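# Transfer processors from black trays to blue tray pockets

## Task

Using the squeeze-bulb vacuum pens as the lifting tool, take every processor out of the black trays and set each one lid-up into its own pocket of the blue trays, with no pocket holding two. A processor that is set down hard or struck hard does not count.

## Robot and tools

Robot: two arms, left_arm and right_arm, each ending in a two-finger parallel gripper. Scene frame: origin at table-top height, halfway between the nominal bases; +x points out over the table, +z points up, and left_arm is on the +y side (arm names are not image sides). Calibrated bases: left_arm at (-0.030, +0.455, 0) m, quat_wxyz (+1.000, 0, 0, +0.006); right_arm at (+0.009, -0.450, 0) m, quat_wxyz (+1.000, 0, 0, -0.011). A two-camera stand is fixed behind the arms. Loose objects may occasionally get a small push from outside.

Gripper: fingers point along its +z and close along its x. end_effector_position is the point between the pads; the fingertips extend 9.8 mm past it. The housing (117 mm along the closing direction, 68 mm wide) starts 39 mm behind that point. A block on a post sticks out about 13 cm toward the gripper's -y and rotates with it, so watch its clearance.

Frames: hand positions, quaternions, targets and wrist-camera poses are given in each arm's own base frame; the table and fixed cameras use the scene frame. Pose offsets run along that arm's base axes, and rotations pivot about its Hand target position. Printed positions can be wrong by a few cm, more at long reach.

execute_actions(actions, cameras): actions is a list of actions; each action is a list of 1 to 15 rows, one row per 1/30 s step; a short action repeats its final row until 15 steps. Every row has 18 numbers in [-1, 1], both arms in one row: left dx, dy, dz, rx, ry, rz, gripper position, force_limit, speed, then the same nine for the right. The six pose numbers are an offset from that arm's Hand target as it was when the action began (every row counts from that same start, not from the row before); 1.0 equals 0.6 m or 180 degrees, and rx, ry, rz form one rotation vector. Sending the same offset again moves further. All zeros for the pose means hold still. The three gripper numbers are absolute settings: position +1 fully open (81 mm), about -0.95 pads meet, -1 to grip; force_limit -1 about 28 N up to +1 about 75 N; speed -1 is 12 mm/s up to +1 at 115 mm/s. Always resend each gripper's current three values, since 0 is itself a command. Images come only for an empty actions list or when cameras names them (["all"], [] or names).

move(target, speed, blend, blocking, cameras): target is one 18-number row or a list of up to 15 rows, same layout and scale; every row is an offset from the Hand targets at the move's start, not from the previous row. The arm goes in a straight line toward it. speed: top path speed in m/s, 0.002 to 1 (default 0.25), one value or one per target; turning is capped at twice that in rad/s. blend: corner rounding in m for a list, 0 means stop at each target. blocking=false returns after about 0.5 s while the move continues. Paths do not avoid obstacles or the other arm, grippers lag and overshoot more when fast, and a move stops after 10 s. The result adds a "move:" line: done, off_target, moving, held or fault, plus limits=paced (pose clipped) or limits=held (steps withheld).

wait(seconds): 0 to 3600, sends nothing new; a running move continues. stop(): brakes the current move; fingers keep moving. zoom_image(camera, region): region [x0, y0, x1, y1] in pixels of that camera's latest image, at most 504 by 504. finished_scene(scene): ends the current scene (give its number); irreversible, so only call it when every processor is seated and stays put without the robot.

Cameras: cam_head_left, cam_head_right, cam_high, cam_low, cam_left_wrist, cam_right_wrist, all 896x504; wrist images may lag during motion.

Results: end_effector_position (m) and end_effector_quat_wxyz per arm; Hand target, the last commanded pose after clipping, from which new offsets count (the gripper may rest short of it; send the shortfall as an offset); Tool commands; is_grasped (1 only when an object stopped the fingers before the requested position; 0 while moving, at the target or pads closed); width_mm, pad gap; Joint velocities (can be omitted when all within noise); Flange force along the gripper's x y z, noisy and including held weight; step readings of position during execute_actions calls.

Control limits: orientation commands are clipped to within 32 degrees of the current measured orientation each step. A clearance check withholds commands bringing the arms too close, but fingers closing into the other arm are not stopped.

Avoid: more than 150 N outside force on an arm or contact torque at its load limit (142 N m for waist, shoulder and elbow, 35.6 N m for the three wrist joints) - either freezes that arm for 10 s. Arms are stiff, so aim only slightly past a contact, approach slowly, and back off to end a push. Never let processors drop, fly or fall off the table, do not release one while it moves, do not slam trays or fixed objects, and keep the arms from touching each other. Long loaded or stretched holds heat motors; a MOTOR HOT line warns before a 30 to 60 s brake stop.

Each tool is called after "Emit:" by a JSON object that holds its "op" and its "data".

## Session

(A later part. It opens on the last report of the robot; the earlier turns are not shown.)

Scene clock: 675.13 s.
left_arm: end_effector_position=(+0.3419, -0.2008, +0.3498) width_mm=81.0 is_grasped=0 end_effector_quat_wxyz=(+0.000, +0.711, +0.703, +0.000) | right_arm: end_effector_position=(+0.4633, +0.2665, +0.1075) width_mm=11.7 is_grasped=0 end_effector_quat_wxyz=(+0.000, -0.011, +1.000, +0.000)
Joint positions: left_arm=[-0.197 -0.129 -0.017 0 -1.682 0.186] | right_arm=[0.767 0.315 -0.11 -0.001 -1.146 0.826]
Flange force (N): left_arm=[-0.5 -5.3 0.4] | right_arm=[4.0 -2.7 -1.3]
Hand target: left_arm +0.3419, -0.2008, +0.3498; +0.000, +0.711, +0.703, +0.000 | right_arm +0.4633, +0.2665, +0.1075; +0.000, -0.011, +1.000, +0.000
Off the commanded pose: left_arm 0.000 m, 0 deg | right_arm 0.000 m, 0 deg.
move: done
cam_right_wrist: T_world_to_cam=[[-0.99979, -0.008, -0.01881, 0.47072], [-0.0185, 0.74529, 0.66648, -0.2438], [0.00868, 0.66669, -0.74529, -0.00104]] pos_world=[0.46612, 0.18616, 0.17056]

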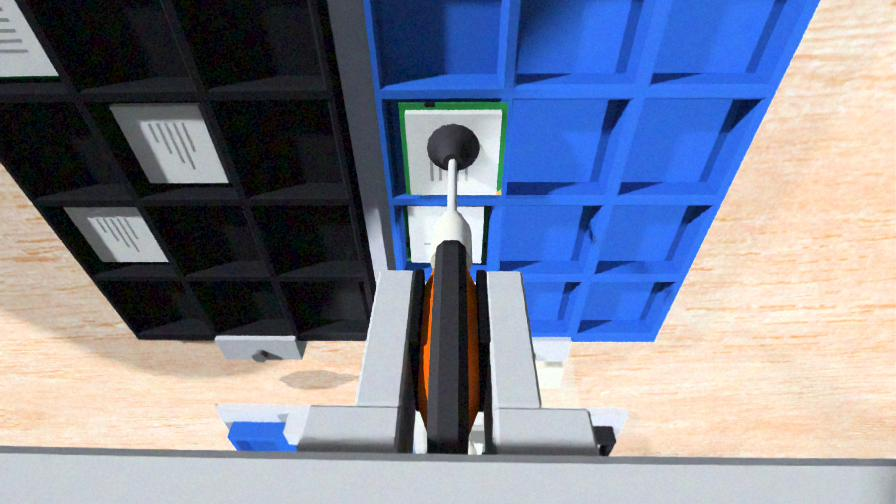

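Emit:
{"op": "move", "data": {"target": [[0,0,0,0,0,0,1,1,1,0.0048,0.0035,0,0,0,0,-0.67,0,-0.5],[0,0,0,0,0,0,1,1,1,0.0048,0.0035,-0.0067,0,0,0,-0.67,0,-0.5]], "speed": [0.05,0.03], "cameras": ["cam_right_wrist"]}}

Emit:
{"op": "zoom_image", "data": {"camera": "cam_right_wrist", "region": [350, 50, 600, 250]}}

Scene clock: 688.07 s.
left_arm: end_effector_position=(+0.3419, -0.2008, +0.3498) width_mm=81.0 is_grasped=0 end_effector_quat_wxyz=(+0.000, +0.711, +0.703, +0.000) | right_arm: end_effector_position=(+0.4662, +0.2686, +0.1035) width_mm=11.7 is_grasped=0 end_effector_quat_wxyz=(+0.000, -0.011, +1.000, +0.000)
Joint positions: left_arm=[-0.197 -0.129 -0.017 0 -1.682 0.186] | right_arm=[0.766 0.327 -0.104 -0.001 -1.14 0.827]
Flange force (N): left_arm=[-0.6 -5.6 0.8] | right_arm=[4.7 -2.9 -1.2]
Hand target: left_arm +0.3419, -0.2008, +0.3498; +0.000, +0.711, +0.703, +0.000 | right_arm +0.4662, +0.2686, +0.1034; +0.000, -0.011, +1.000, +0.000
Off the commanded pose: left_arm 0.000 m, 0 deg | right_arm 0.000 m, 0 deg.
move: done
cam_right_wrist: T_world_to_cam=[[-0.99979, -0.00801, -0.01881, 0.47357], [-0.01851, 0.74529, 0.66648, -0.24264], [0.00868, 0.66669, -0.74529, -0.00545]] pos_world=[0.46902, 0.18826, 0.16656]

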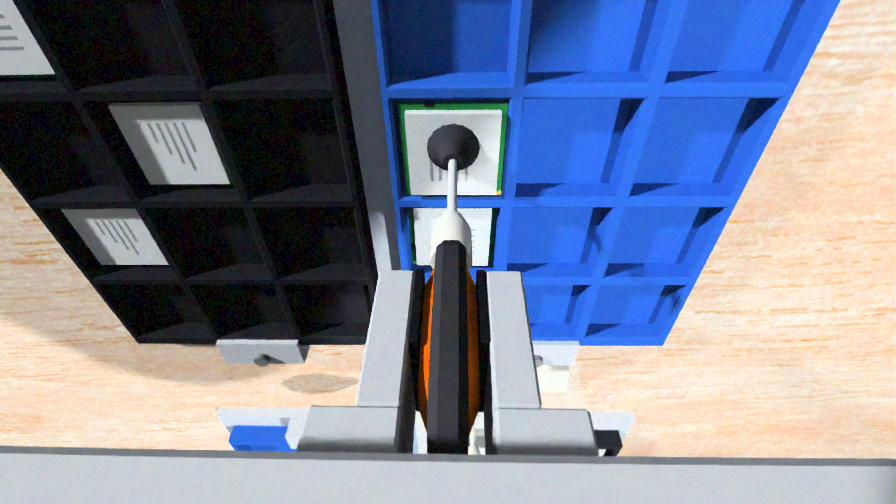

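Scaled by 2.016 from the camera's image (finer frame: 1280x720).

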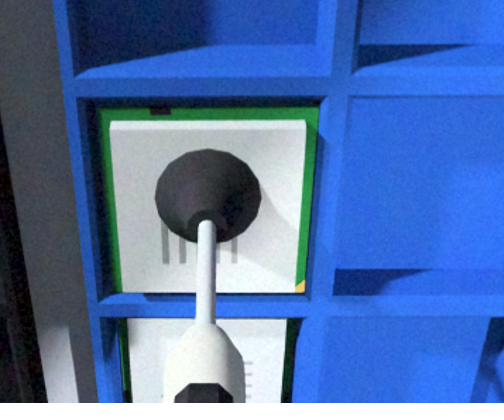

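Emit:
{"op": "move", "data": {"target": [[0,0,0,0,0,0,1,1,1,0.0015,0.0006,0,0,0,0,-0.67,0,-0.5],[0,0,0,0,0,0,1,1,1,0.0015,0.0006,-0.0105,0,0,0,-0.67,0,-0.5]], "speed": [0.03,0.02], "cameras": ["cam_right_wrist"]}}

Emit:
{"op": "zoom_image", "data": {"camera": "cam_right_wrist", "region": [350, 50, 600, 250]}}

Scene clock: 694.27 s.
left_arm: end_effector_position=(+0.3419, -0.2008, +0.3498) width_mm=81.0 is_grasped=0 end_effector_quat_wxyz=(+0.000, +0.711, +0.703, +0.000) | right_arm: end_effector_position=(+0.4671, +0.2690, +0.0972) width_mm=11.7 is_grasped=0 end_effector_quat_wxyz=(+0.000, -0.011, +1.000, +0.000)
Joint positions: left_arm=[-0.197 -0.129 -0.017 0 -1.682 0.186] | right_arm=[0.766 0.336 -0.109 -0.001 -1.126 0.828]
Flange force (N): left_arm=[0.1 -5.8 0.6] | right_arm=[4.1 -2.5 -1.3]
Hand target: left_arm +0.3419, -0.2008, +0.3498; +0.000, +0.711, +0.703, +0.000 | right_arm +0.4671, +0.2690, +0.0971; +0.000, -0.011, +1.000, +0.000
Off the commanded pose: left_arm 0.000 m, 0 deg | right_arm 0.000 m, 0 deg.
move: done
cam_right_wrist: T_world_to_cam=[[-0.99979, -0.008, -0.01881, 0.47435], [-0.0185, 0.74529, 0.66648, -0.23873], [0.00868, 0.66669, -0.74529, -0.01042]] pos_world=[0.46992, 0.18866, 0.16026]

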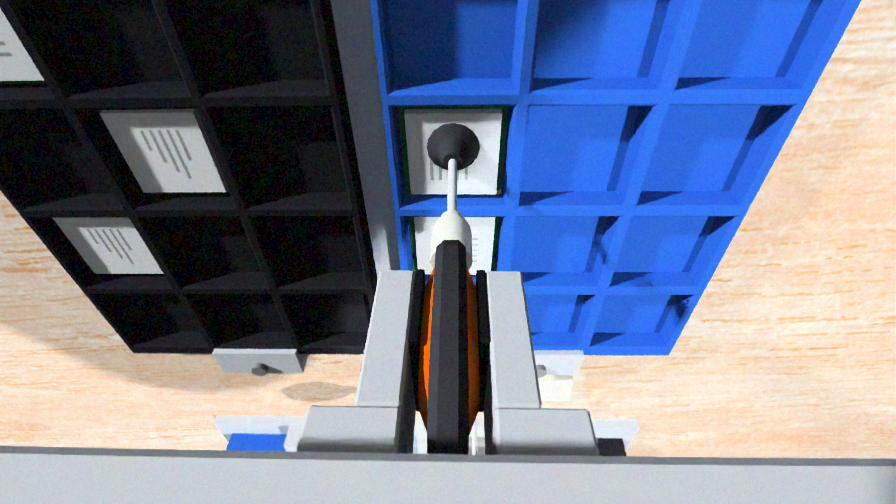

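Scaled by 2.016 from the camera's image (finer frame: 1280x720).

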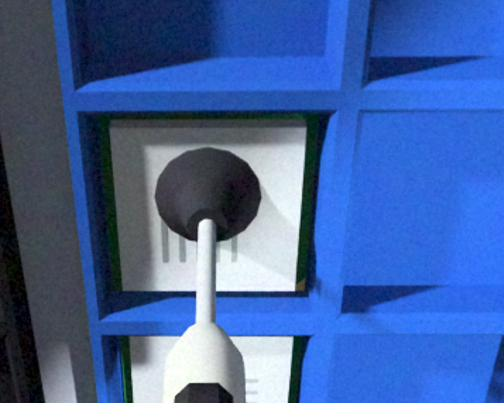

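Emit:
{"op": "move", "data": {"target": [[0,0,0,0,0,0,1,1,1,0,0.0004,-0.0013,0,0,0,-0.67,0,-0.5],[0,0,0,0,0,0,1,1,1,0,0.0004,-0.0013,0,0,0,-0.98,0,-0.3],[0,0,0,0,0,0,1,1,1,0,0.0004,0.02,0,0,0,-0.98,0,-0.3]], "speed": [0.02,0.02,0.03], "cameras": ["cam_right_wrist"]}}

Emit:
{"op": "zoom_image", "data": {"camera": "cam_right_wrist", "region": [350, 50, 600, 250]}}

Scene clock: 699.87 s.
left_arm: end_effector_position=(+0.3419, -0.2008, +0.3498) width_mm=81.0 is_grasped=0 end_effector_quat_wxyz=(+0.000, +0.711, +0.703, +0.000) | right_arm: end_effector_position=(+0.4671, +0.2692, +0.1091) width_mm=9.4 is_grasped=1 end_effector_quat_wxyz=(-0.001, -0.011, +1.000, +0.000)
Joint positions: left_arm=[-0.197 -0.129 -0.017 0 -1.682 0.186] | right_arm=[0.766 0.324 -0.094 -0.001 -1.153 0.827]
Flange force (N): left_arm=[-0.5 -6.0 0.8] | right_arm=[4.6 -2.8 -1.2]
Hand target: left_arm +0.3419, -0.2008, +0.3498; +0.000, +0.711, +0.703, +0.000 | right_arm +0.4671, +0.2692, +0.1091; +0.000, -0.011, +1.000, +0.000
Off the commanded pose: left_arm 0.000 m, 0 deg | right_arm 0.000 m, 0 deg.
move: done
cam_right_wrist: T_world_to_cam=[[-0.99979, -0.00801, -0.01881, 0.47458], [-0.01851, 0.74534, 0.66643, -0.24687], [0.00868, 0.66664, -0.74533, -0.00159]] pos_world=[0.46992, 0.18886, 0.17226]

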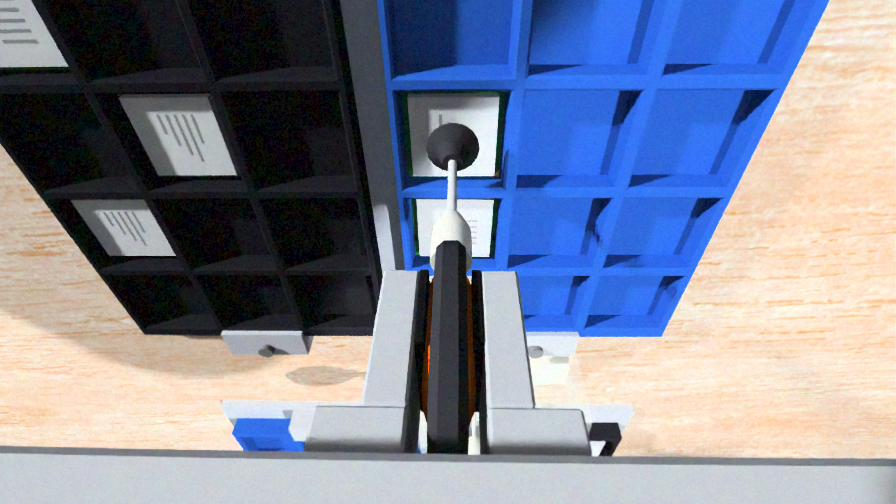

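Scaled by 2.016 from the camera's image (finer frame: 1280x720).

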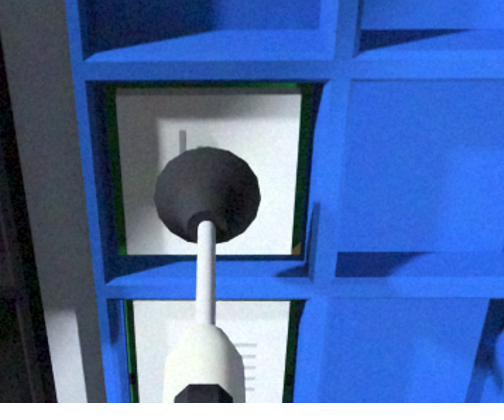

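Emit:
{"op": "move", "data": {"target": [[0.256,-0.4493,-0.2663,0,0,0,1,1,1,0,0,0.03,0,0,0,-0.98,0,-0.3],[0.256,-0.4493,-0.2663,0,0,0,1,1,1,0.1038,-0.2247,0.03,0,0,0,-0.98,0,-0.3],[0.256,-0.4493,-0.2663,0,0,0,1,1,1,0.1038,-0.2247,-0.0027,0,0,0,-0.98,0,-0.3]], "speed": [0.2,0.15,0.08], "blend": [0.0,0.01,0], "cameras": ["cam_right_wrist","cam_left_wrist"]}}

Emit:
{"op": "zoom_image", "data": {"camera": "cam_right_wrist", "region": [350, 50, 600, 250]}}

Scene clock: 729.70 s.
left_arm: end_effector_position=(+0.4955, -0.4704, +0.1900) width_mm=81.0 is_grasped=0 end_effector_quat_wxyz=(+0.000, +0.711, +0.703, +0.000) | right_arm: end_effector_position=(+0.5294, +0.1344, +0.1076) width_mm=9.4 is_grasped=1 end_effector_quat_wxyz=(+0.000, -0.011, +1.000, +0.000)
Joint positions: left_arm=[-0.568 0.632 0.548 0 -1.487 0.556] | right_arm=[0.489 0.342 -0.074 -0.001 -1.155 1.105]
Flange force (N): left_arm=[9.1 -12.7 -0.5] | right_arm=[4.8 -1.0 -1.1]
Hand target: left_arm +0.4955, -0.4704, +0.1900; +0.000, +0.711, +0.703, +0.000 | right_arm +0.5294, +0.1344, +0.1075; +0.000, -0.011, +1.000, +0.000
Off the commanded pose: left_arm 0.000 m, 0 deg | right_arm 0.000 m, 0 deg.
move: done; blend cut to 0.0098 m at target 2
cam_left_wrist: T_world_to_cam=[[0.00519, 0.99996, 0.00778, 0.4601], [0.72986, -0.0091, 0.68354, -0.4745], [0.68358, 0.00213, -0.72987, -0.10034]] pos_world=[0.41252, -0.46419, 0.24753]
cam_right_wrist: T_world_to_cam=[[-0.99979, -0.008, -0.01881, 0.53575], [-0.01851, 0.74524, 0.66653, -0.14419], [0.00868, 0.66674, -0.74524, 0.08652]] pos_world=[0.53222, 0.05406, 0.17066]
Images, in order (width x height): cam_left_wrist 896x504, cam_right_wrist 896x504.

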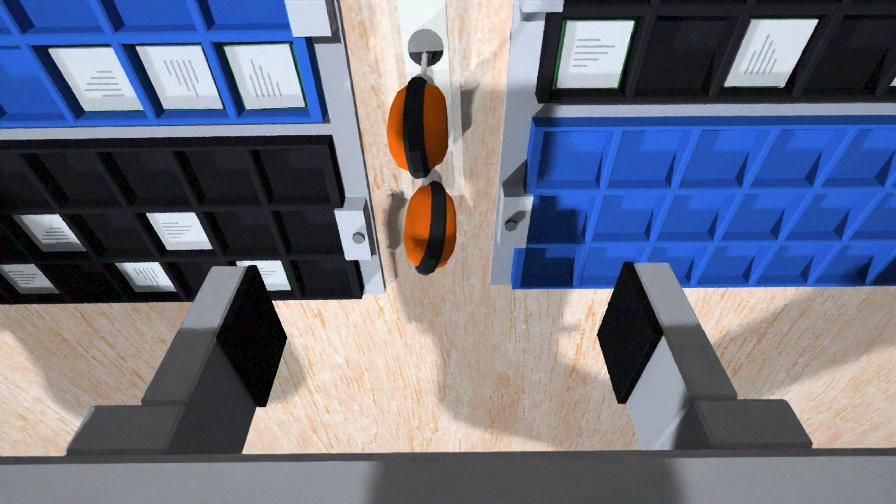

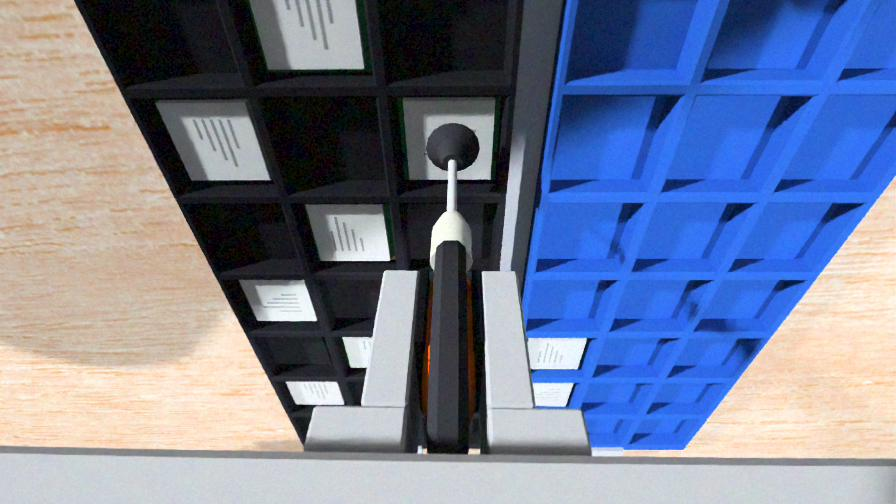

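Scaled by 2.016 from the camera's image (finer frame: 1280x720).

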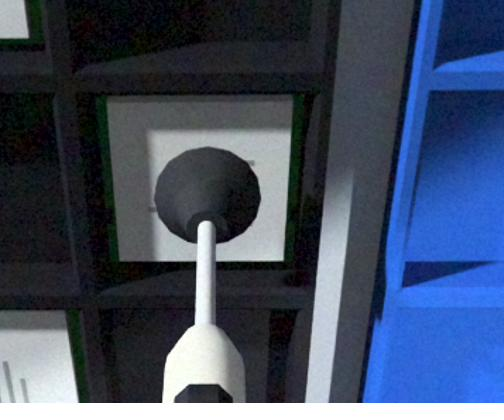

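Emit:
{"op": "move", "data": {"target": [[-0.0025,-0.0152,0,0,0,0,1,1,1,0.0018,0.0047,0,0,0,0,-0.98,0,-0.3],[-0.0025,-0.0152,-0.1615,0,0,0,1,1,1,0.0018,0.0047,-0.0212,0,0,0,-0.98,0,-0.3],[-0.0025,-0.0152,-0.1615,0,0,0,1,1,1,0.0018,0.0047,-0.0212,0,0,0,-0.4,0,0],[-0.0025,-0.0152,-0.1615,0,0,0,1,1,1,0.0018,0.0047,-0.0195,0,0,0,-0.67,0,-0.5],[-0.0025,-0.0152,-0.1615,0,0,0,1,1,1,0.0018,0.0047,0.03,0,0,0,-0.67,0,-0.5]], "speed": [0.05,0.05,0.03,0.03,0.04], "cameras": ["cam_right_wrist","cam_left_wrist"]}}

Emit:
{"op": "zoom_image", "data": {"camera": "cam_right_wrist", "region": [350, 50, 600, 250]}}

Scene clock: 754.37 s.
left_arm: end_effector_position=(+0.4940, -0.4795, +0.0931) width_mm=81.0 is_grasped=0 end_effector_quat_wxyz=(+0.000, +0.711, +0.703, +0.000) | right_arm: end_effector_position=(+0.5305, +0.1372, +0.1255) width_mm=11.7 is_grasped=0 end_effector_quat_wxyz=(+0.000, -0.011, +1.000, +0.000)
Joint positions: left_arm=[-0.581 0.694 0.418 0 -1.295 0.569] | right_arm=[0.492 0.329 -0.046 -0.001 -1.196 1.101]
Flange force (N): left_arm=[7.9 -10.6 -3.5] | right_arm=[5.3 -1.6 -0.7]
Hand target: left_arm +0.4940, -0.4795, +0.0931; +0.000, +0.711, +0.703, +0.000 | right_arm +0.5305, +0.1372, +0.1255; +0.000, -0.011, +1.000, +0.000
Off the commanded pose: left_arm 0.000 m, 0 deg | right_arm 0.000 m, 0 deg.
move: done
cam_left_wrist: T_world_to_cam=[[0.00519, 0.99996, 0.00778, 0.46997], [0.72986, -0.0091, 0.68354, -0.40725], [0.68358, 0.00213, -0.72987, -0.17002]] pos_world=[0.41102, -0.47329, 0.15063]
cam_right_wrist: T_world_to_cam=[[-0.99979, -0.00801, -0.01881, 0.53712], [-0.01851, 0.74534, 0.66643, -0.15824], [0.00868, 0.66664, -0.74533, 0.09808]] pos_world=[0.53322, 0.05686, 0.18866]
Images, in order (width x height): cam_left_wrist 896x504, cam_right_wrist 896x504.

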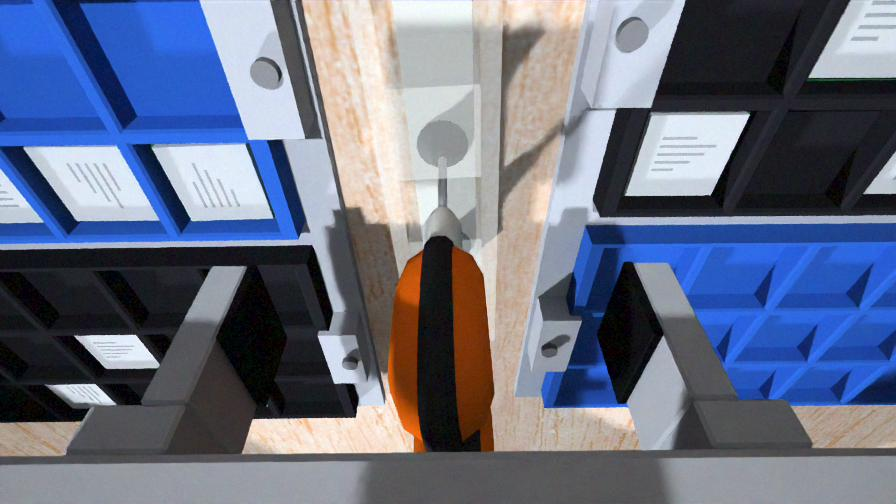

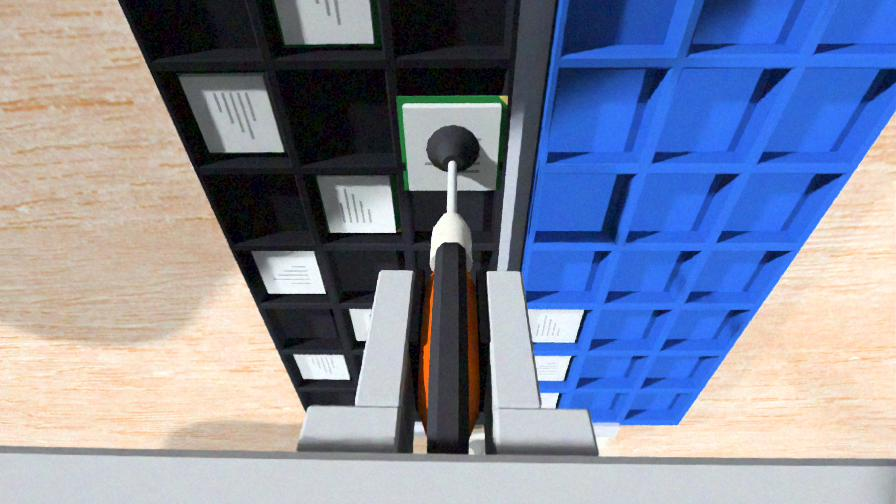

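Scaled by 2.016 from the camera's image (finer frame: 1280x720).

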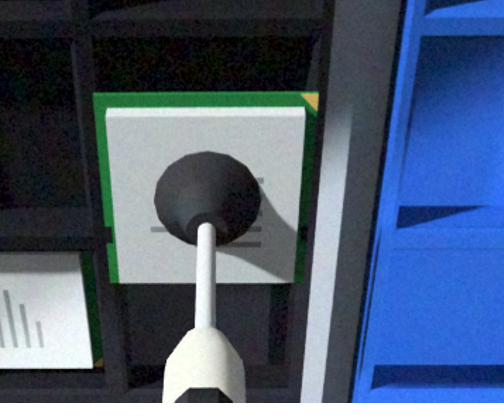

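Emit:
{"op": "move", "data": {"target": [[0,0,0,0,0,0,-0.6,0,0,0,0,0,0,0,0,-0.67,0,-0.5],[0,0,0.1615,0,0,0,-0.6,0,0,-0.1043,0.1473,0.0075,0,0,0,-0.67,0,-0.5],[0,0,0.1615,0,0,0,-0.6,0,0,-0.1043,0.1473,-0.0383,0,0,0,-0.67,0,-0.5]], "speed": [0.05,0.08,0.05], "cameras": ["cam_right_wrist","cam_left_wrist"]}}

Emit:
{"op": "zoom_image", "data": {"camera": "cam_right_wrist", "region": [350, 50, 600, 250]}}

Scene clock: 770.50 s.
left_arm: end_effector_position=(+0.4940, -0.4795, +0.1900) width_mm=14.6 is_grasped=0 end_effector_quat_wxyz=(+0.000, +0.711, +0.703, +0.000) | right_arm: end_effector_position=(+0.4679, +0.2256, +0.1026) width_mm=11.7 is_grasped=0 end_effector_quat_wxyz=(+0.000, -0.011, +1.000, +0.000)
Joint positions: left_arm=[-0.581 0.647 0.572 0 -1.496 0.569] | right_arm=[0.702 0.286 -0.162 -0.001 -1.124 0.891]
Flange force (N): left_arm=[8.6 -12.1 -0.9] | right_arm=[4.4 -2.4 -1.2]
Hand target: left_arm +0.4940, -0.4795, +0.1900; +0.000, +0.711, +0.703, +0.000 | right_arm +0.4679, +0.2256, +0.1025; +0.000, -0.011, +1.000, +0.000
Off the commanded pose: left_arm 0.000 m, 0 deg | right_arm 0.000 m, 0 deg.
move: done
cam_left_wrist: T_world_to_cam=[[0.00519, 0.99996, 0.00778, 0.46921], [0.72981, -0.0091, 0.68359, -0.47348], [0.68363, 0.00213, -0.72982, -0.09933]] pos_world=[0.41102, -0.47329, 0.24753]
cam_right_wrist: T_world_to_cam=[[-0.99979, -0.008, -0.01881, 0.4749], [-0.0185, 0.74529, 0.66648, -0.20996], [0.00868, 0.66669, -0.74529, 0.02254]] pos_world=[0.47072, 0.14526, 0.16566]
Images, in order (width x height): cam_left_wrist 896x504, cam_right_wrist 896x504.

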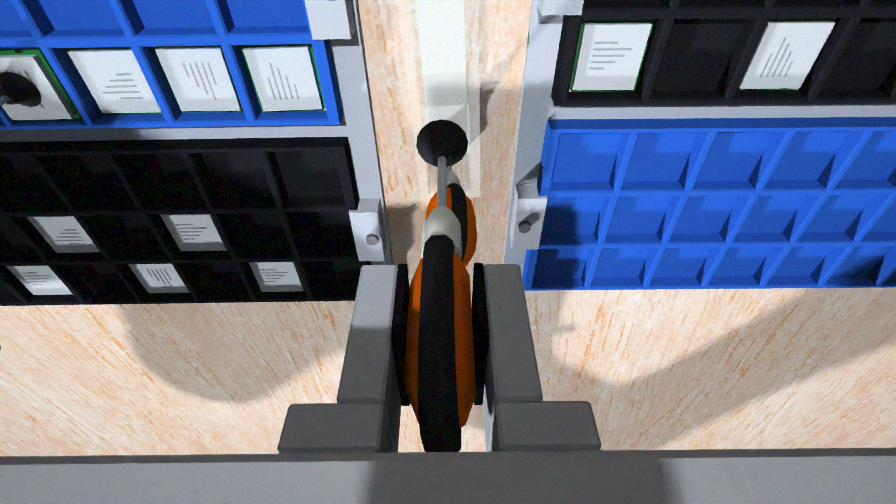

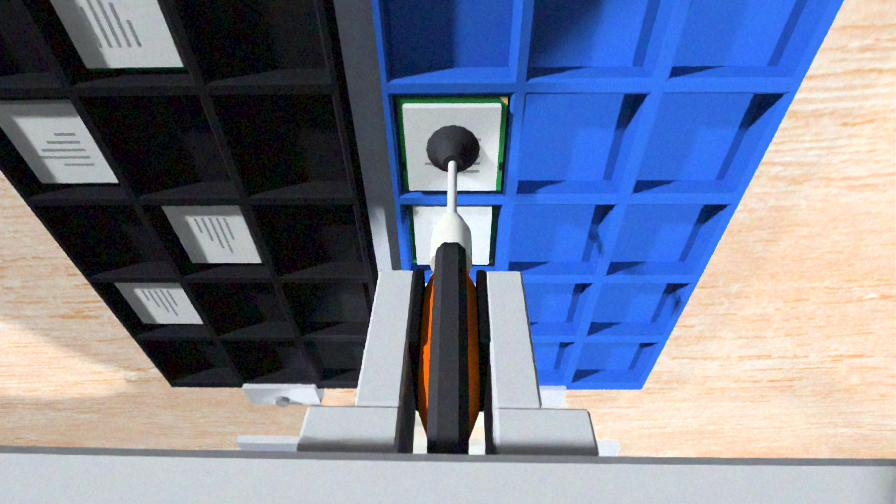

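Scaled by 2.016 from the camera's image (finer frame: 1280x720).

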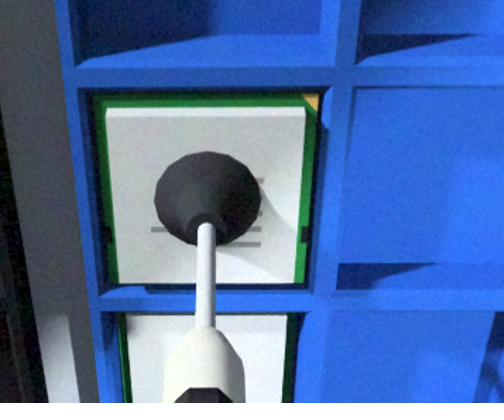

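Emit:
{"op": "move", "data": {"target": [[0,0,0,0,0,0,-0.6,0,0,0.001,0.001,-0.0113,0,0,0,-0.67,0,-0.5],[0,0,0,0,0,0,-0.6,0,0,0.001,0.001,-0.0113,0,0,0,-0.98,0,-0.3],[0,0,0,0,0,0,-0.6,0,0,0.001,0.001,0.04,0,0,0,-0.98,0,-0.3],[0.006,0.3045,0,0,0,-0.5,-0.6,0,0,0.1797,-0.073,0.04,0,0,0,-0.98,0,-0.3],[0.006,0.3045,-0.13,0,0,-0.5,-0.6,0,0,0.1797,-0.073,0.0083,0,0,0,-0.98,0,-0.3]], "speed": [0.02,0.02,0.06,0.25,0.1], "cameras": ["cam_right_wrist","cam_left_wrist"]}}

Emit:
{"op": "zoom_image", "data": {"camera": "cam_right_wrist", "region": [350, 50, 600, 250]}}

Emit:
{"op": "zoom_image", "data": {"camera": "cam_left_wrist", "region": [350, 50, 600, 250]}}

Scene clock: 809.90 s.
left_arm: end_effector_position=(+0.4976, -0.2968, +0.1120) width_mm=14.6 is_grasped=0 end_effector_quat_wxyz=(+0.000, +1.000, -0.006, +0.000) | right_arm: end_effector_position=(+0.5757, +0.1818, +0.1075) width_mm=9.4 is_grasped=1 end_effector_quat_wxyz=(+0.000, -0.011, +1.000, +0.000)
Joint positions: left_arm=[-0.312 0.414 0.036 0 -1.193 -1.271] | right_arm=[0.523 0.476 0.114 -0.001 -1.21 1.071]
Flange force (N): left_arm=[-8.0 -2.5 -3.8] | right_arm=[5.8 -2.0 -1.5]
Hand target: left_arm +0.4976, -0.2968, +0.1120; +0.000, +1.000, -0.006, +0.000 | right_arm +0.5757, +0.1818, +0.1075; +0.000, -0.011, +1.000, +0.000
Off the commanded pose: left_arm 0.000 m, 0 deg | right_arm 0.000 m, 0 deg.
move: done
cam_left_wrist: T_world_to_cam=[[0.99996, -0.00526, 0.00784, -0.50614], [-0.0092, -0.7299, 0.68349, -0.2673], [0.00213, -0.68353, -0.72992, -0.02348]] pos_world=[0.50371, -0.21382, 0.16953]
cam_right_wrist: T_world_to_cam=[[-0.99979, -0.00801, -0.01881, 0.58242], [-0.01851, 0.74529, 0.66648, -0.17866], [0.00868, 0.66669, -0.74529, 0.05453]] pos_world=[0.57852, 0.10146, 0.17066]
Images, in order (width x height): cam_left_wrist 896x504, cam_right_wrist 896x504.

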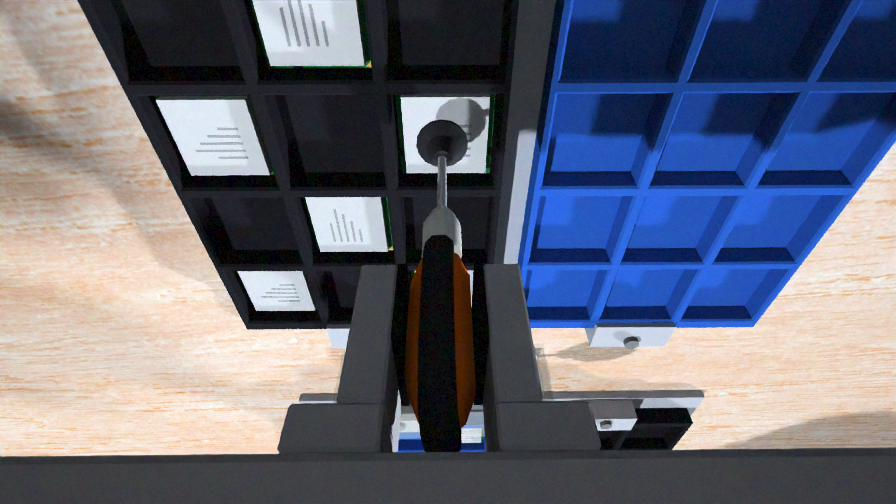

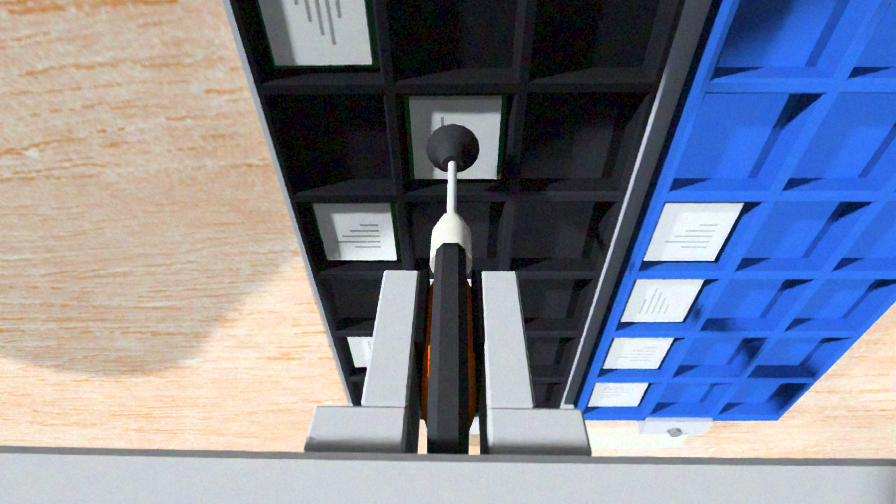

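Scaled by 2.016 from the camera's image (finer frame: 1280x720).

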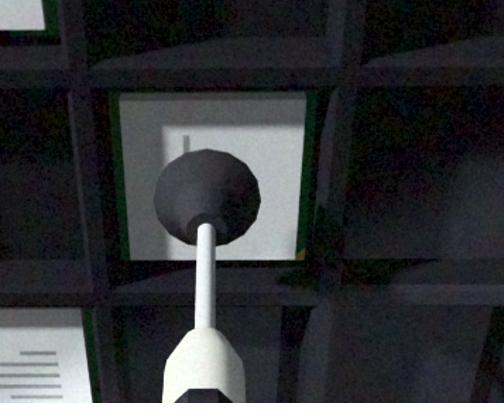

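Scaled by 2.016 from the camera's image (finer frame: 1280x720).

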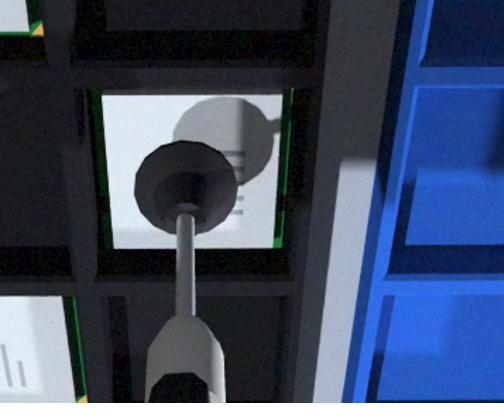

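Emit:
{"op": "move", "data": {"target": [[0.0022,-0.0055,0,0,0,0,-0.98,0,-0.3,-0.0017,0.004,0,0,0,0,-0.98,0,-0.3],[0.0022,-0.0055,-0.0215,0,0,0,-0.98,0,-0.3,-0.0017,0.004,-0.0213,0,0,0,-0.98,0,-0.3]], "speed": [0.04,0.02], "cameras": ["cam_right_wrist","cam_left_wrist"]}}

Emit:
{"op": "zoom_image", "data": {"camera": "cam_left_wrist", "region": [350, 50, 600, 250]}}

Scene clock: 824.23 s.
left_arm: end_effector_position=(+0.4989, -0.3001, +0.0991) width_mm=9.2 is_grasped=1 end_effector_quat_wxyz=(+0.000, +1.000, -0.006, +0.000) | right_arm: end_effector_position=(+0.5747, +0.1842, +0.0948) width_mm=9.4 is_grasped=1 end_effector_quat_wxyz=(+0.000, -0.011, +1.000, +0.000)
Joint positions: left_arm=[-0.316 0.433 0.03 0 -1.168 -1.266] | right_arm=[0.527 0.486 0.098 -0.001 -1.183 1.066]
Flange force (N): left_arm=[-9.6 -3.2 -3.7] | right_arm=[3.8 -1.3 -17.6]
Hand target: left_arm +0.4989, -0.3001, +0.0991; +0.000, +1.000, -0.006, +0.000 | right_arm +0.5747, +0.1842, +0.0947; +0.000, -0.011, +1.000, +0.000
Off the commanded pose: left_arm 0.000 m, 0 deg | right_arm 0.000 m, 0 deg.
move: done
cam_left_wrist: T_world_to_cam=[[0.99996, -0.00519, 0.00778, -0.50733], [-0.0091, -0.72981, 0.68359, -0.261], [0.00213, -0.68363, -0.72982, -0.03526]] pos_world=[0.50501, -0.21722, 0.15663]
cam_right_wrist: T_world_to_cam=[[-0.99979, -0.00794, -0.01888, 0.58121], [-0.01851, 0.74525, 0.66653, -0.172], [0.00878, 0.66674, -0.74523, 0.0434]] pos_world=[0.57752, 0.10386, 0.15796]
Images, in order (width x height): cam_left_wrist 896x504, cam_right_wrist 896x504.

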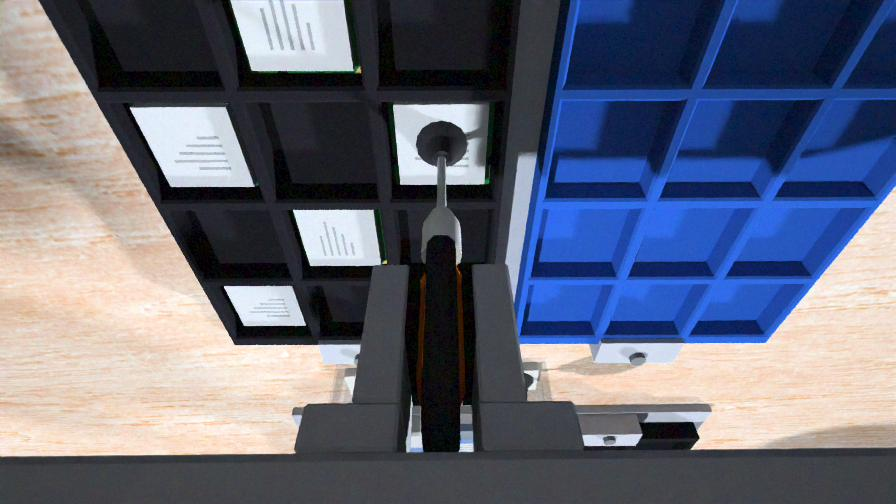

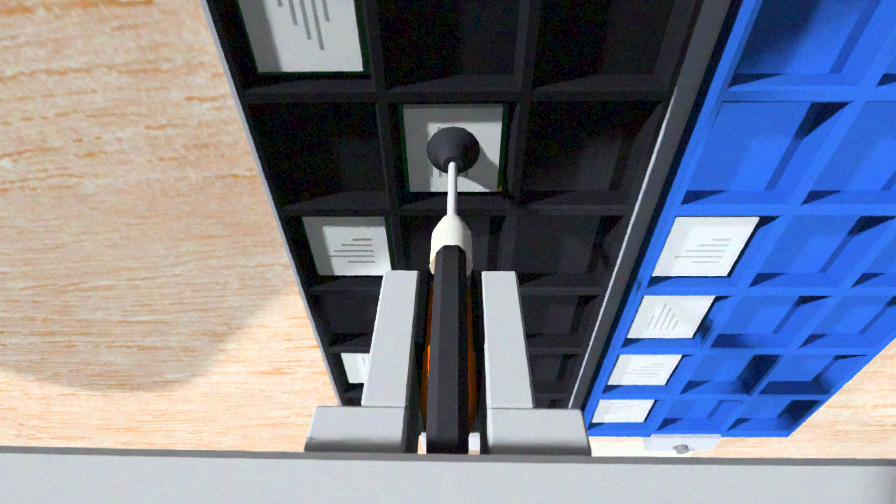

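Scaled by 2.016 from the camera's image (finer frame: 1280x720).

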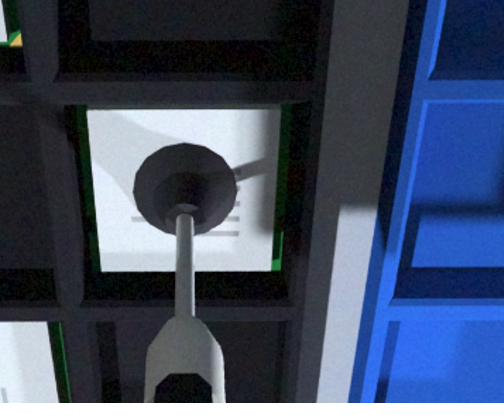

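Emit:
{"op": "move", "data": {"target": [[0,0,-0.0065,0,0,0,-0.98,0,-0.3,0,0,0,0,0,0,-0.98,0,-0.3]], "speed": [0.02], "cameras": ["cam_left_wrist"]}}

Emit:
{"op": "zoom_image", "data": {"camera": "cam_left_wrist", "region": [350, 50, 600, 250]}}

Scene clock: 828.60 s.
left_arm: end_effector_position=(+0.4989, -0.3002, +0.0953) width_mm=9.2 is_grasped=1 end_effector_quat_wxyz=(+0.000, +1.000, -0.006, +0.000) | right_arm: end_effector_position=(+0.5747, +0.1842, +0.0947) width_mm=9.4 is_grasped=1 end_effector_quat_wxyz=(+0.000, -0.011, +1.000, +0.000)
Joint positions: left_arm=[-0.316 0.436 0.026 0 -1.16 -1.266] | right_arm=[0.527 0.486 0.098 -0.001 -1.183 1.066]
Flange force (N): left_arm=[-2.4 0.9 -62.6] | right_arm=[3.8 -1.2 -19.0]
Hand target: left_arm +0.4989, -0.3001, +0.0952; +0.000, +1.000, -0.006, +0.000 | right_arm +0.5747, +0.1842, +0.0947; +0.000, -0.011, +1.000, +0.000
Off the commanded pose: left_arm 0.000 m, 0 deg | right_arm 0.000 m, 0 deg.
move: done
cam_left_wrist: T_world_to_cam=[[0.99996, -0.00505, 0.00792, -0.5074], [-0.0091, -0.72966, 0.68375, -0.25839], [0.00233, -0.68379, -0.72968, -0.03819]] pos_world=[0.50511, -0.21722, 0.15283]

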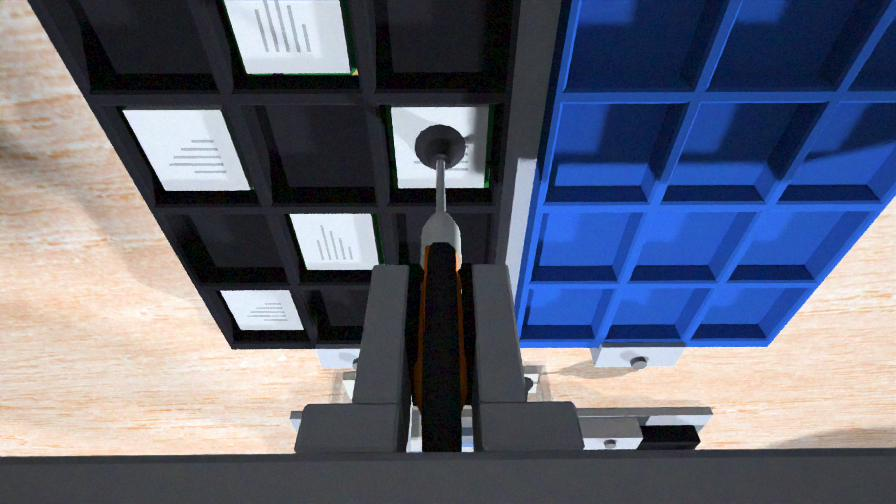

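Scaled by 2.016 from the camera's image (finer frame: 1280x720).

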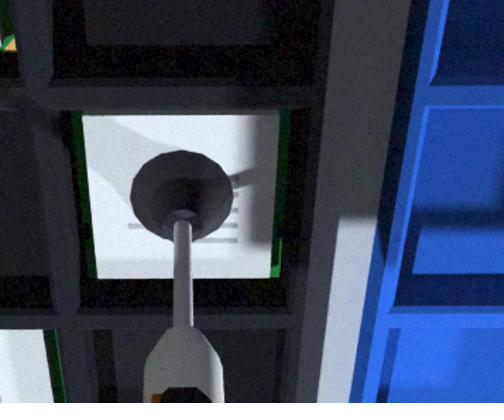

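Emit:
{"op": "move", "data": {"target": [[0,0,0.0045,0,0,0,-0.98,0,-0.3,0,0,0,0,0,0,-0.98,0,-0.3],[0,0,0.0045,0,0,0,-0.4,0,0,0,0,0,0,0,0,-0.4,0,0],[0,0,0.005,0,0,0,-0.67,0,-0.5,0,0,0.0012,0,0,0,-0.67,0,-0.5],[0,0,0.048,0,0,0,-0.67,0,-0.5,0,0,0.048,0,0,0,-0.67,0,-0.5]], "speed": [0.02,0.02,0.02,0.04], "cameras": ["cam_right_wrist","cam_left_wrist"]}}

Emit:
{"op": "zoom_image", "data": {"camera": "cam_left_wrist", "region": [350, 50, 600, 250]}}

Emit:
{"op": "zoom_image", "data": {"camera": "cam_right_wrist", "region": [350, 50, 600, 250]}}

Scene clock: 837.40 s.
left_arm: end_effector_position=(+0.4989, -0.3001, +0.1240) width_mm=11.7 is_grasped=0 end_effector_quat_wxyz=(+0.000, +1.000, -0.006, +0.000) | right_arm: end_effector_position=(+0.5747, +0.1842, +0.1235) width_mm=11.7 is_grasped=0 end_effector_quat_wxyz=(+0.000, -0.011, +1.000, +0.000)
Joint positions: left_arm=[-0.316 0.41 0.061 0 -1.221 -1.266] | right_arm=[0.527 0.462 0.133 -0.001 -1.243 1.066]
Flange force (N): left_arm=[-8.7 -2.8 -2.5] | right_arm=[6.8 -2.4 -0.4]
Hand target: left_arm +0.4989, -0.3001, +0.1240; +0.000, +1.000, -0.006, +0.000 | right_arm +0.5747, +0.1842, +0.1235; +0.000, -0.011, +1.000, +0.000
Off the commanded pose: left_arm 0.000 m, 0 deg | right_arm 0.000 m, 0 deg.
move: done
cam_left_wrist: T_world_to_cam=[[0.99996, -0.00519, 0.00778, -0.50753], [-0.0091, -0.72981, 0.68359, -0.27802], [0.00213, -0.68363, -0.72982, -0.01709]] pos_world=[0.50501, -0.21722, 0.18153]
cam_right_wrist: T_world_to_cam=[[-0.99979, -0.00801, -0.01881, 0.58174], [-0.01851, 0.74534, 0.66643, -0.19112], [0.00868, 0.66664, -0.74533, 0.06487]] pos_world=[0.57752, 0.10386, 0.18666]
Images, in order (width x height): cam_left_wrist 896x504, cam_right_wrist 896x504.

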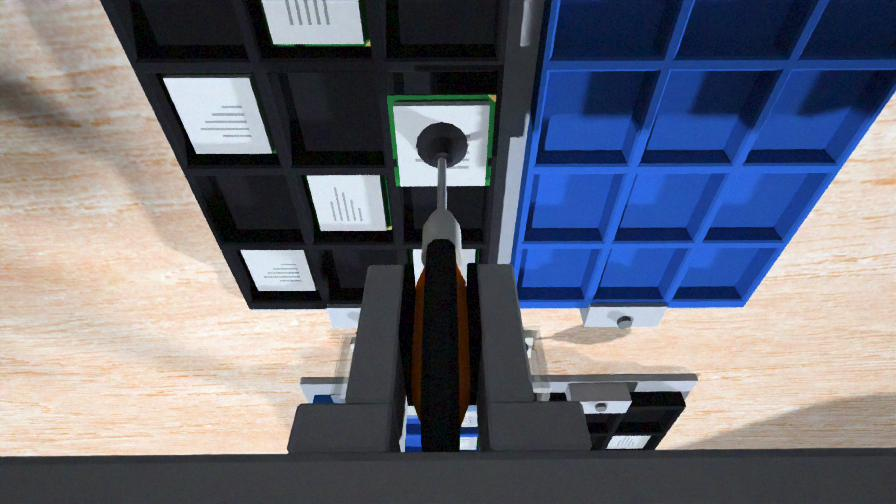

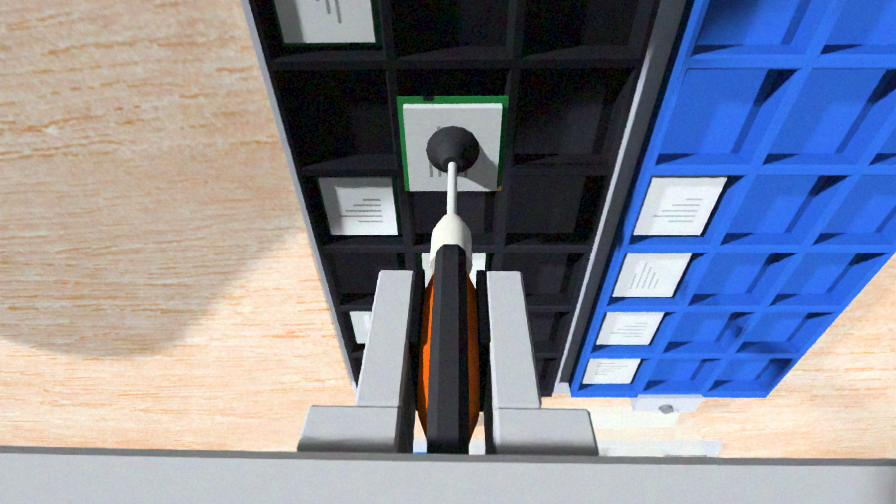

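Scaled by 2.016 from the camera's image (finer frame: 1280x720).

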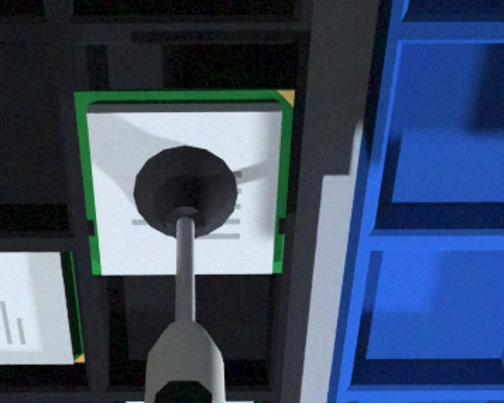

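Scaled by 2.016 from the camera's image (finer frame: 1280x720).

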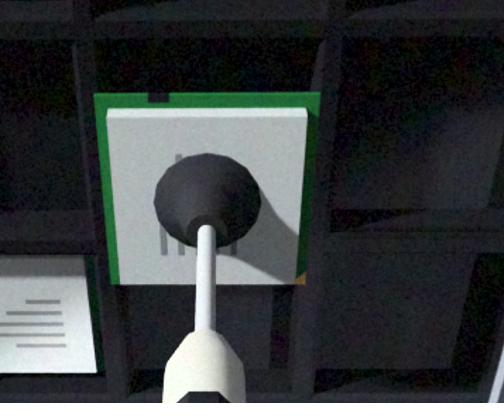

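Emit:
{"op": "move", "data": {"target": [[0.0968,0,0.005,0,0,0,-0.67,0,-0.5,-0.1753,-0.0058,0.005,0,0,0,-0.67,0,-0.5],[0.0968,0,-0.0325,0,0,0,-0.67,0,-0.5,-0.1753,-0.0058,-0.035,0,0,0,-0.67,0,-0.5]], "speed": [0.1,0.05], "cameras": ["cam_right_wrist","cam_left_wrist"]}}

Emit:
{"op": "zoom_image", "data": {"camera": "cam_left_wrist", "region": [350, 50, 600, 250]}}

Emit:
{"op": "zoom_image", "data": {"camera": "cam_right_wrist", "region": [350, 50, 600, 250]}}

Scene clock: 851.53 s.
left_arm: end_effector_position=(+0.5570, -0.3001, +0.1045) width_mm=11.7 is_grasped=0 end_effector_quat_wxyz=(+0.000, +1.000, -0.006, +0.000) | right_arm: end_effector_position=(+0.4695, +0.1807, +0.1026) width_mm=11.7 is_grasped=0 end_effector_quat_wxyz=(+0.000, -0.011, +1.000, +0.000)
Joint positions: left_arm=[-0.287 0.546 0.212 0 -1.236 -1.295] | right_arm=[0.628 0.248 -0.21 -0.001 -1.113 0.965]
Flange force (N): left_arm=[-10.0 -3.4 -2.6] | right_arm=[4.0 -1.3 -1.3]
Hand target: left_arm +0.5570, -0.3001, +0.1045; +0.000, +1.000, -0.006, +0.000 | right_arm +0.4695, +0.1807, +0.1025; +0.000, -0.011, +1.000, +0.000
Off the commanded pose: left_arm 0.000 m, 0 deg | right_arm 0.000 m, 0 deg.
move: done
cam_left_wrist: T_world_to_cam=[[0.99996, -0.00519, 0.00778, -0.56547], [-0.0091, -0.72986, 0.68354, -0.26409], [0.00213, -0.68358, -0.72987, -0.03135]] pos_world=[0.56311, -0.21712, 0.16203]
cam_right_wrist: T_world_to_cam=[[-0.99979, -0.008, -0.01881, 0.47614], [-0.0185, 0.74529, 0.66648, -0.17647], [0.00868, 0.66669, -0.74529, 0.05246]] pos_world=[0.47232, 0.10036, 0.16566]
Images, in order (width x height): cam_left_wrist 896x504, cam_right_wrist 896x504.

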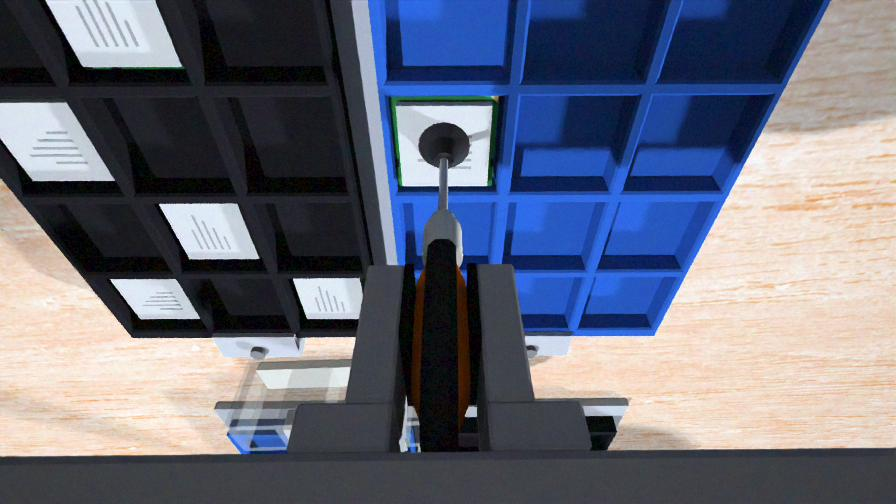

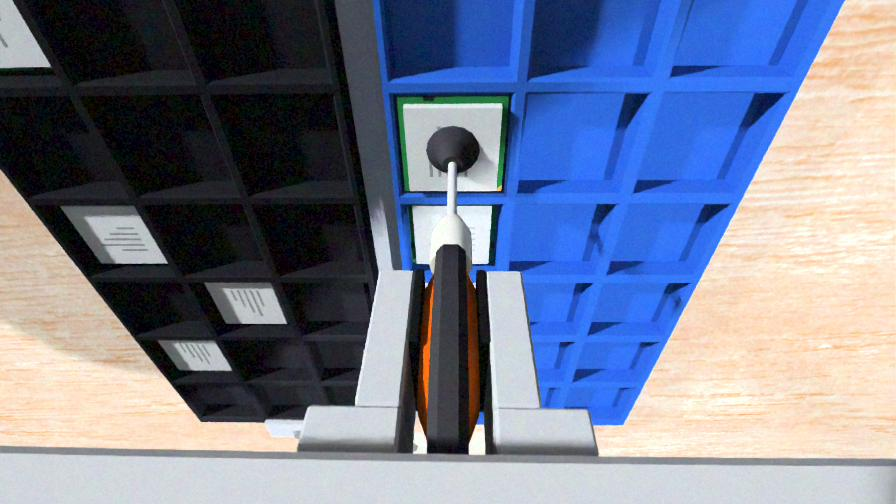

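Scaled by 2.016 from the camera's image (finer frame: 1280x720).

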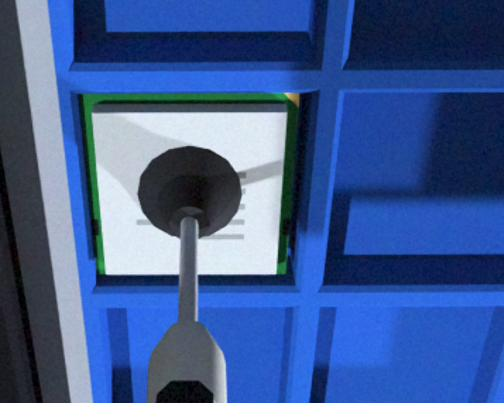

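Scaled by 2.016 from the camera's image (finer frame: 1280x720).

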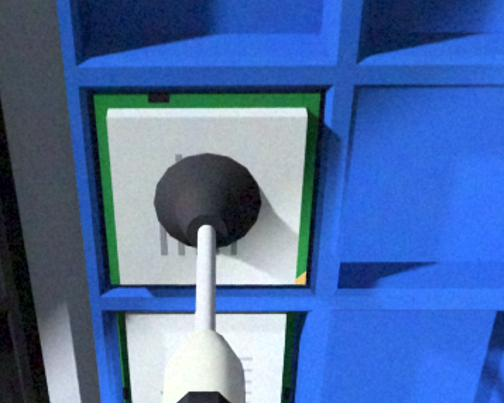

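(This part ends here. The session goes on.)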